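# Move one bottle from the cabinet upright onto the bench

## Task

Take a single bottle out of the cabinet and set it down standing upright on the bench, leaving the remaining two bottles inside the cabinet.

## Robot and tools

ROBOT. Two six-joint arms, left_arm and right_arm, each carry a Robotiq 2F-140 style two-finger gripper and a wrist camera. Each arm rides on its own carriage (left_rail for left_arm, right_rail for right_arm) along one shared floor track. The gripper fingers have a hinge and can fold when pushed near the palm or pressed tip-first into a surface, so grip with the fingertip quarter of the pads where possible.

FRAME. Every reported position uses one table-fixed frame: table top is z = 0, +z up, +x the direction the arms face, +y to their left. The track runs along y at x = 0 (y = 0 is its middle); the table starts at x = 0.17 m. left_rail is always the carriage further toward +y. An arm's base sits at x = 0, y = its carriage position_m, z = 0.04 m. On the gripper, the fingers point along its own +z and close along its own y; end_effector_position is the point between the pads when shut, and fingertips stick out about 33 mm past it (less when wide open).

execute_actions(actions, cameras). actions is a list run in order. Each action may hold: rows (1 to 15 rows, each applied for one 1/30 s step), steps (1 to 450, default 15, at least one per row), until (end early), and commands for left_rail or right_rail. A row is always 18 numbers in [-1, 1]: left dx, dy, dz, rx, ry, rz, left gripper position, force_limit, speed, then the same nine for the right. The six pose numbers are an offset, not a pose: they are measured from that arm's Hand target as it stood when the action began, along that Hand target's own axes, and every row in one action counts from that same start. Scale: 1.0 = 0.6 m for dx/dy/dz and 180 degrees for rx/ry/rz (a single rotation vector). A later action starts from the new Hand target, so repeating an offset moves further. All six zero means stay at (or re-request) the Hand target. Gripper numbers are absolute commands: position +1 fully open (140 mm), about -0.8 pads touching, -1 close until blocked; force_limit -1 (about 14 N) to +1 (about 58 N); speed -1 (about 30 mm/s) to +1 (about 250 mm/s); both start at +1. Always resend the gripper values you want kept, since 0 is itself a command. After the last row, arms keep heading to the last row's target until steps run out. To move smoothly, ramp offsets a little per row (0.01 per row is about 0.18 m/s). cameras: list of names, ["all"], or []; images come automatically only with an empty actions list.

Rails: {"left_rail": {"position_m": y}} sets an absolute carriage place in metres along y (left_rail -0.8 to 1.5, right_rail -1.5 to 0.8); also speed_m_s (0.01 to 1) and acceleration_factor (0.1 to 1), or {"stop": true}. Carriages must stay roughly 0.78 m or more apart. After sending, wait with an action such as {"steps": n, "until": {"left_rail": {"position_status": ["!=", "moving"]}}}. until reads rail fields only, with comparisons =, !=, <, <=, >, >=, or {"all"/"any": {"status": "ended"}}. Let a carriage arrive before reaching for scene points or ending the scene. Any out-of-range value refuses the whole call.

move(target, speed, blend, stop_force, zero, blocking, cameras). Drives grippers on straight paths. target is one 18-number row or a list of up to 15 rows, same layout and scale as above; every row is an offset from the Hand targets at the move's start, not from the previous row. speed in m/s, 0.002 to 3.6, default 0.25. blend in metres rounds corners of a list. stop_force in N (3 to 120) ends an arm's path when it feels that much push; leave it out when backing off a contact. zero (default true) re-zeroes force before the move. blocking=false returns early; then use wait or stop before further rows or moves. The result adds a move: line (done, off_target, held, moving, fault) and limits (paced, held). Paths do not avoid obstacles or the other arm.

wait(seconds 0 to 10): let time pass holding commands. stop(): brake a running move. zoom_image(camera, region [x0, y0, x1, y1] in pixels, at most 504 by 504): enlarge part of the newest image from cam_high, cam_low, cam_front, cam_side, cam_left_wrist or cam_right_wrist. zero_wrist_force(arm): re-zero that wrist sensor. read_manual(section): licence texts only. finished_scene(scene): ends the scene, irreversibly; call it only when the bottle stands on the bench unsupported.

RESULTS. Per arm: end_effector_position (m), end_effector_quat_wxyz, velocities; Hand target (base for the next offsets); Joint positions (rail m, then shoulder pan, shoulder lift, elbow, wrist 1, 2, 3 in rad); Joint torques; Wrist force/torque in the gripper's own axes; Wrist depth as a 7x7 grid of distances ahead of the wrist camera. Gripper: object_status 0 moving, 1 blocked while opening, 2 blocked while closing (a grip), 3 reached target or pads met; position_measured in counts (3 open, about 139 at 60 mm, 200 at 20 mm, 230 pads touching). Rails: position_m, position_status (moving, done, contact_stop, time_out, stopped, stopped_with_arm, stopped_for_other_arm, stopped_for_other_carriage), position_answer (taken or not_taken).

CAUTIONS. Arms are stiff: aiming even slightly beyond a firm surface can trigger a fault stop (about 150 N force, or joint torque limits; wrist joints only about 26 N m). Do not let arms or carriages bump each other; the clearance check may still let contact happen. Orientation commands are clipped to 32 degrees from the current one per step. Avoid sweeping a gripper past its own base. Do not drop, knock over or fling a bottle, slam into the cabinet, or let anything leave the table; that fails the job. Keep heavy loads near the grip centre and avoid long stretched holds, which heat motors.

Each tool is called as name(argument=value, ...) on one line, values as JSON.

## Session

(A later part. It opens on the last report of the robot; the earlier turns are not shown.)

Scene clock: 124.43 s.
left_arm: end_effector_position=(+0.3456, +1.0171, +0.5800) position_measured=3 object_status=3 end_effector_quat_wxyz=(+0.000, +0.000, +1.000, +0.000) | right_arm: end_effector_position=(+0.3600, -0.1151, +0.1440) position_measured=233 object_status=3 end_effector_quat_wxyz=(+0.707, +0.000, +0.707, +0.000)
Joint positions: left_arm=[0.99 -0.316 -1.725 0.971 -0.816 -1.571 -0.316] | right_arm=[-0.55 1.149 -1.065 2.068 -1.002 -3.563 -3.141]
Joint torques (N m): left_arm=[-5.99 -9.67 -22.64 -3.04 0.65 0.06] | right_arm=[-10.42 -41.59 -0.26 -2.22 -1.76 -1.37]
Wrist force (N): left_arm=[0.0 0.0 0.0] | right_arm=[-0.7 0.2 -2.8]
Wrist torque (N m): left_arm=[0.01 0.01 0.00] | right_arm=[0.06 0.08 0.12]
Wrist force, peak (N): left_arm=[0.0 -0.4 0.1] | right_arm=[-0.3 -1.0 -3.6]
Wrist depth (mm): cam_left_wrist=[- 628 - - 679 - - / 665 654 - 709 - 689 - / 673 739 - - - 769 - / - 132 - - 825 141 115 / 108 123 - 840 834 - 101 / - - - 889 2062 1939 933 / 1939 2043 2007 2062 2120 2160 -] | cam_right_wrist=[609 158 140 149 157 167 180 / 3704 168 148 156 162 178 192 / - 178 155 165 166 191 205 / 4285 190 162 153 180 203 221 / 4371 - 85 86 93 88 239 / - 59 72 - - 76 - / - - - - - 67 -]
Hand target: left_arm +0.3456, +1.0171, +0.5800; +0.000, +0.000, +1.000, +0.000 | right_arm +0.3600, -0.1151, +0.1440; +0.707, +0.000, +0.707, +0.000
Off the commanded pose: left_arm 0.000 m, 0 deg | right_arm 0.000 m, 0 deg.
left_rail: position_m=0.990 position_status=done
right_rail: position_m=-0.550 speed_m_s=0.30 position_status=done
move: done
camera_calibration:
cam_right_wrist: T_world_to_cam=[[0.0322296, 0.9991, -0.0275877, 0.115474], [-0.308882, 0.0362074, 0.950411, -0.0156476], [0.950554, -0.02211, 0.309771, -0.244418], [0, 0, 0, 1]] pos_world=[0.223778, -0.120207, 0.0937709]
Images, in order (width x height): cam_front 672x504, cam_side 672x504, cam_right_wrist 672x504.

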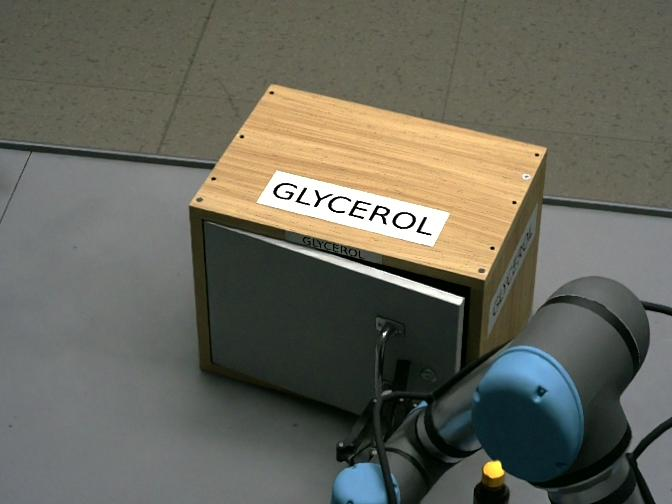

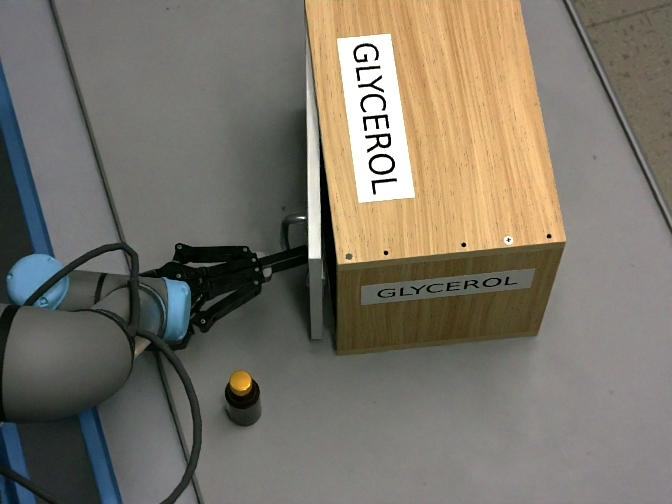

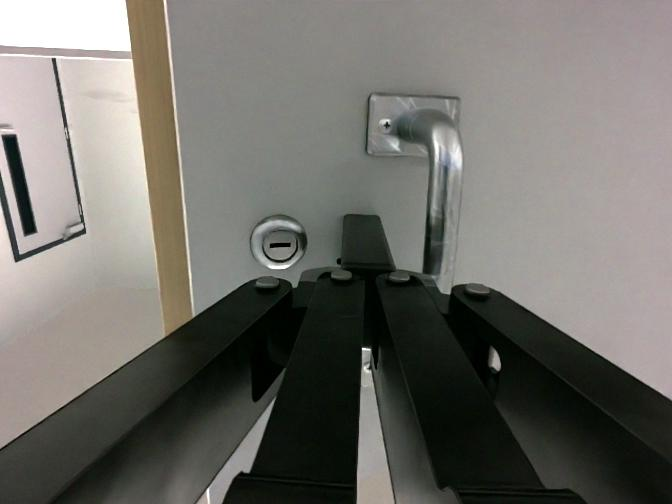

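move(target=[0,0,0,0,0,0,1,1,1,0,-0.012,0.075,0,0,0,-1,-1,0], speed=0.02, stop_force=9, cameras=["cam_side","cam_right_wrist","cam_front"])

Scene clock: 127.03 s.
left_arm: end_effector_position=(+0.3456, +1.0171, +0.5800) position_measured=3 object_status=3 end_effector_quat_wxyz=(+0.000, +0.000, +1.000, +0.000) | right_arm: end_effector_position=(+0.3874, -0.1196, +0.1440) position_measured=233 object_status=3 end_effector_quat_wxyz=(+0.707, +0.000, +0.707, +0.000)
Joint positions: left_arm=[0.99 -0.316 -1.725 0.971 -0.816 -1.571 -0.316] | right_arm=[-0.55 1.086 -1.066 2.069 -1.003 -3.627 -3.141]
Joint torques (N m): left_arm=[-6.14 -9.81 -22.26 -3 0.71 0.08] | right_arm=[9.24 -31.84 -17.6 -0.5 1.15 -1.12]
Wrist force (N): left_arm=[0.0 -0.1 0.0] | right_arm=[-0.3 -0.5 -1.9]
Wrist torque (N m): left_arm=[-0.01 0.00 0.00] | right_arm=[0.07 0.11 0.14]
Wrist force, peak (N): left_arm=[0.3 0.1 0.2] | right_arm=[-1.7 -1.1 -17.3]
Wrist depth (mm): cam_left_wrist=[602 602 635 - 654 635 - / - 681 685 687 - 704 - / - 720 687 - 732 751 801 / 108 132 799 - 810 141 120 / 108 121 - 828 - - 101 / 859 - - 2007 1829 2081 - / 1922 1955 1955 2081 2100 2043 -] | cam_right_wrist=[461 140 144 150 155 161 168 / - 146 153 157 161 171 178 / 3974 154 159 166 171 181 190 / - 163 166 154 177 193 203 / - 169 85 86 93 88 219 / - 59 72 - - 76 - / - - - - - 67 -]
Hand target: left_arm +0.3456, +1.0171, +0.5800; +0.000, +0.000, +1.000, +0.000 | right_arm +0.3874, -0.1196, +0.1440; +0.707, +0.000, +0.707, +0.000 (not the last commanded pose)
Off the commanded pose: left_arm 0.000 m, 0 deg | right_arm 0.018 m, 0 deg.
left_rail: position_m=0.990 position_status=done
right_rail: position_m=-0.550 speed_m_s=0.30 position_status=done
move: contact (right_arm)
camera_calibration:
cam_right_wrist: T_world_to_cam=[[0.0322296, 0.9991, -0.0275877, 0.119087], [-0.308882, 0.0362074, 0.950411, -0.00702126], [0.950554, -0.02211, 0.309771, -0.270563], [0, 0, 0, 1]] pos_world=[0.251178, -0.124707, 0.0937709]
Images, in order (width x height): cam_front 672x504, cam_side 672x504, cam_right_wrist 672x504.

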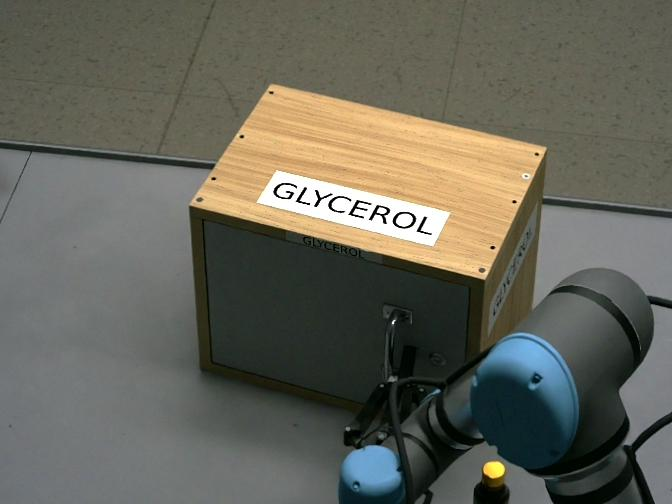

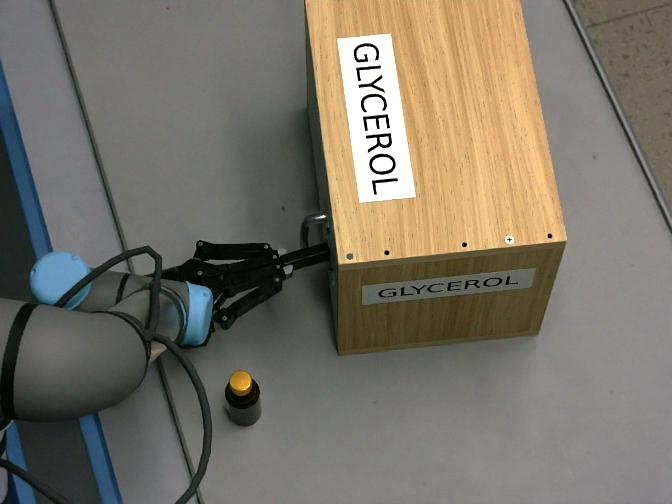

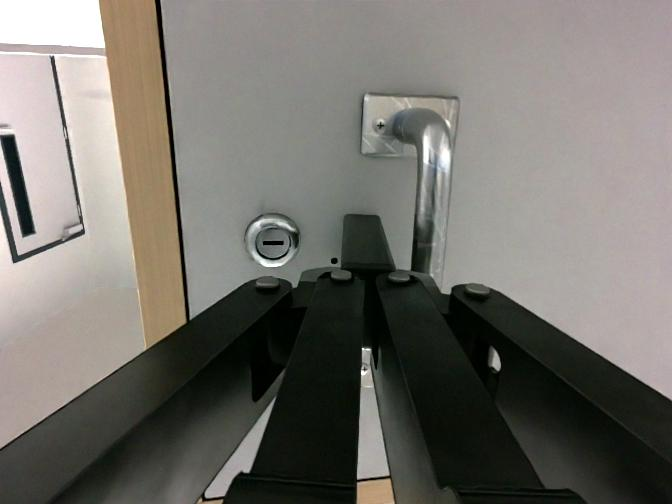

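move(target=[0,0,0,0,0,0,1,1,1,0,0,-0.13,0,0,0,-1,-1,0], speed=0.1, cameras=["cam_side","cam_front","cam_high"])

Scene clock: 128.47 s.
left_arm: end_effector_position=(+0.3456, +1.0171, +0.5800) position_measured=3 object_status=3 end_effector_quat_wxyz=(+0.000, +0.000, +1.000, +0.000) | right_arm: end_effector_position=(+0.3095, -0.1196, +0.1440) position_measured=233 object_status=3 end_effector_quat_wxyz=(+0.707, +0.000, +0.707, +0.000)
Joint positions: left_arm=[0.99 -0.316 -1.725 0.971 -0.816 -1.571 -0.316] | right_arm=[-0.55 1.26 -1.076 2.089 -1.013 -3.453 -3.141]
Joint torques (N m): left_arm=[-6.17 -9.7 -22.19 -3.03 0.7 0.03] | right_arm=[9.51 -37.98 -21.1 0.49 0.8 -1.04]
Wrist force (N): left_arm=[-0.2 0.0 0.0] | right_arm=[-0.3 -0.7 -2.0]
Wrist torque (N m): left_arm=[0.00 0.04 0.01] | right_arm=[0.04 0.07 0.11]
Wrist force, peak (N): left_arm=[-0.3 0.0 0.0] | right_arm=[-0.3 -0.7 -2.7]
Wrist depth (mm): cam_left_wrist=[- - - 656 652 669 - / - 685 - - - - 702 / - - 739 716 - - - / - 133 - 837 - 141 115 / 108 813 774 828 850 - 101 / - 869 886 911 926 1906 - / 1990 2025 2025 2081 2120 2202 -] | cam_right_wrist=[460 428 211 218 228 236 245 / - - 221 230 238 249 261 / - - 234 242 253 264 277 / 6244 6071 246 153 268 283 295 / - - 85 86 93 88 319 / - 59 72 - - 76 - / - - - - - 67 -]
Hand target: left_arm +0.3456, +1.0171, +0.5800; +0.000, +0.000, +1.000, +0.000 | right_arm +0.3094, -0.1196, +0.1440; +0.707, +0.000, +0.707, +0.000
Off the commanded pose: left_arm 0.000 m, 0 deg | right_arm 0.000 m, 0 deg.
left_rail: position_m=0.990 position_status=done
right_rail: position_m=-0.550 speed_m_s=0.30 position_status=done
move: done
Images, in order (width x height): cam_high 672x504, cam_front 672x504, cam_side 672x504.

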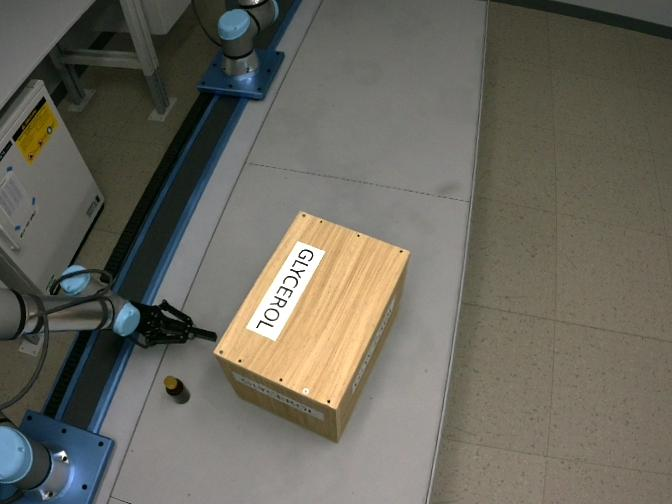

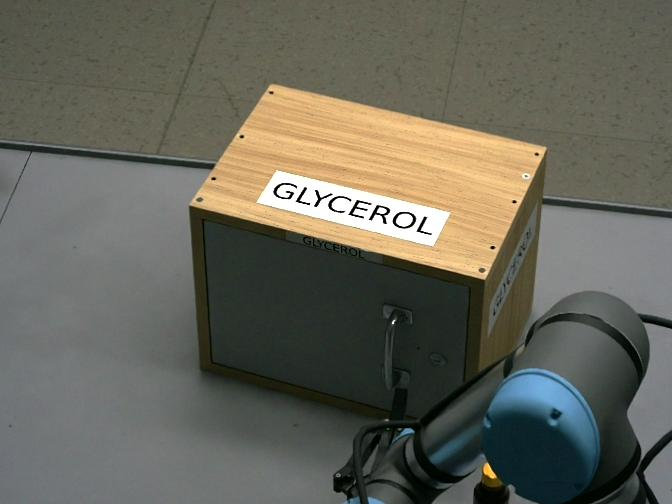

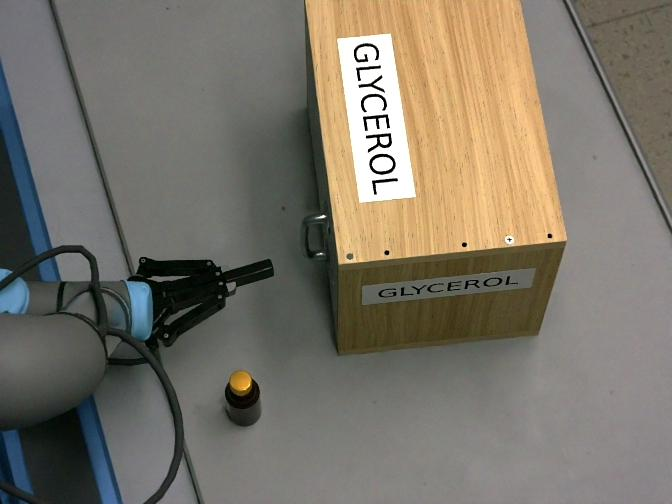

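finished_scene(scene=1)

The scene is finished: the task was done.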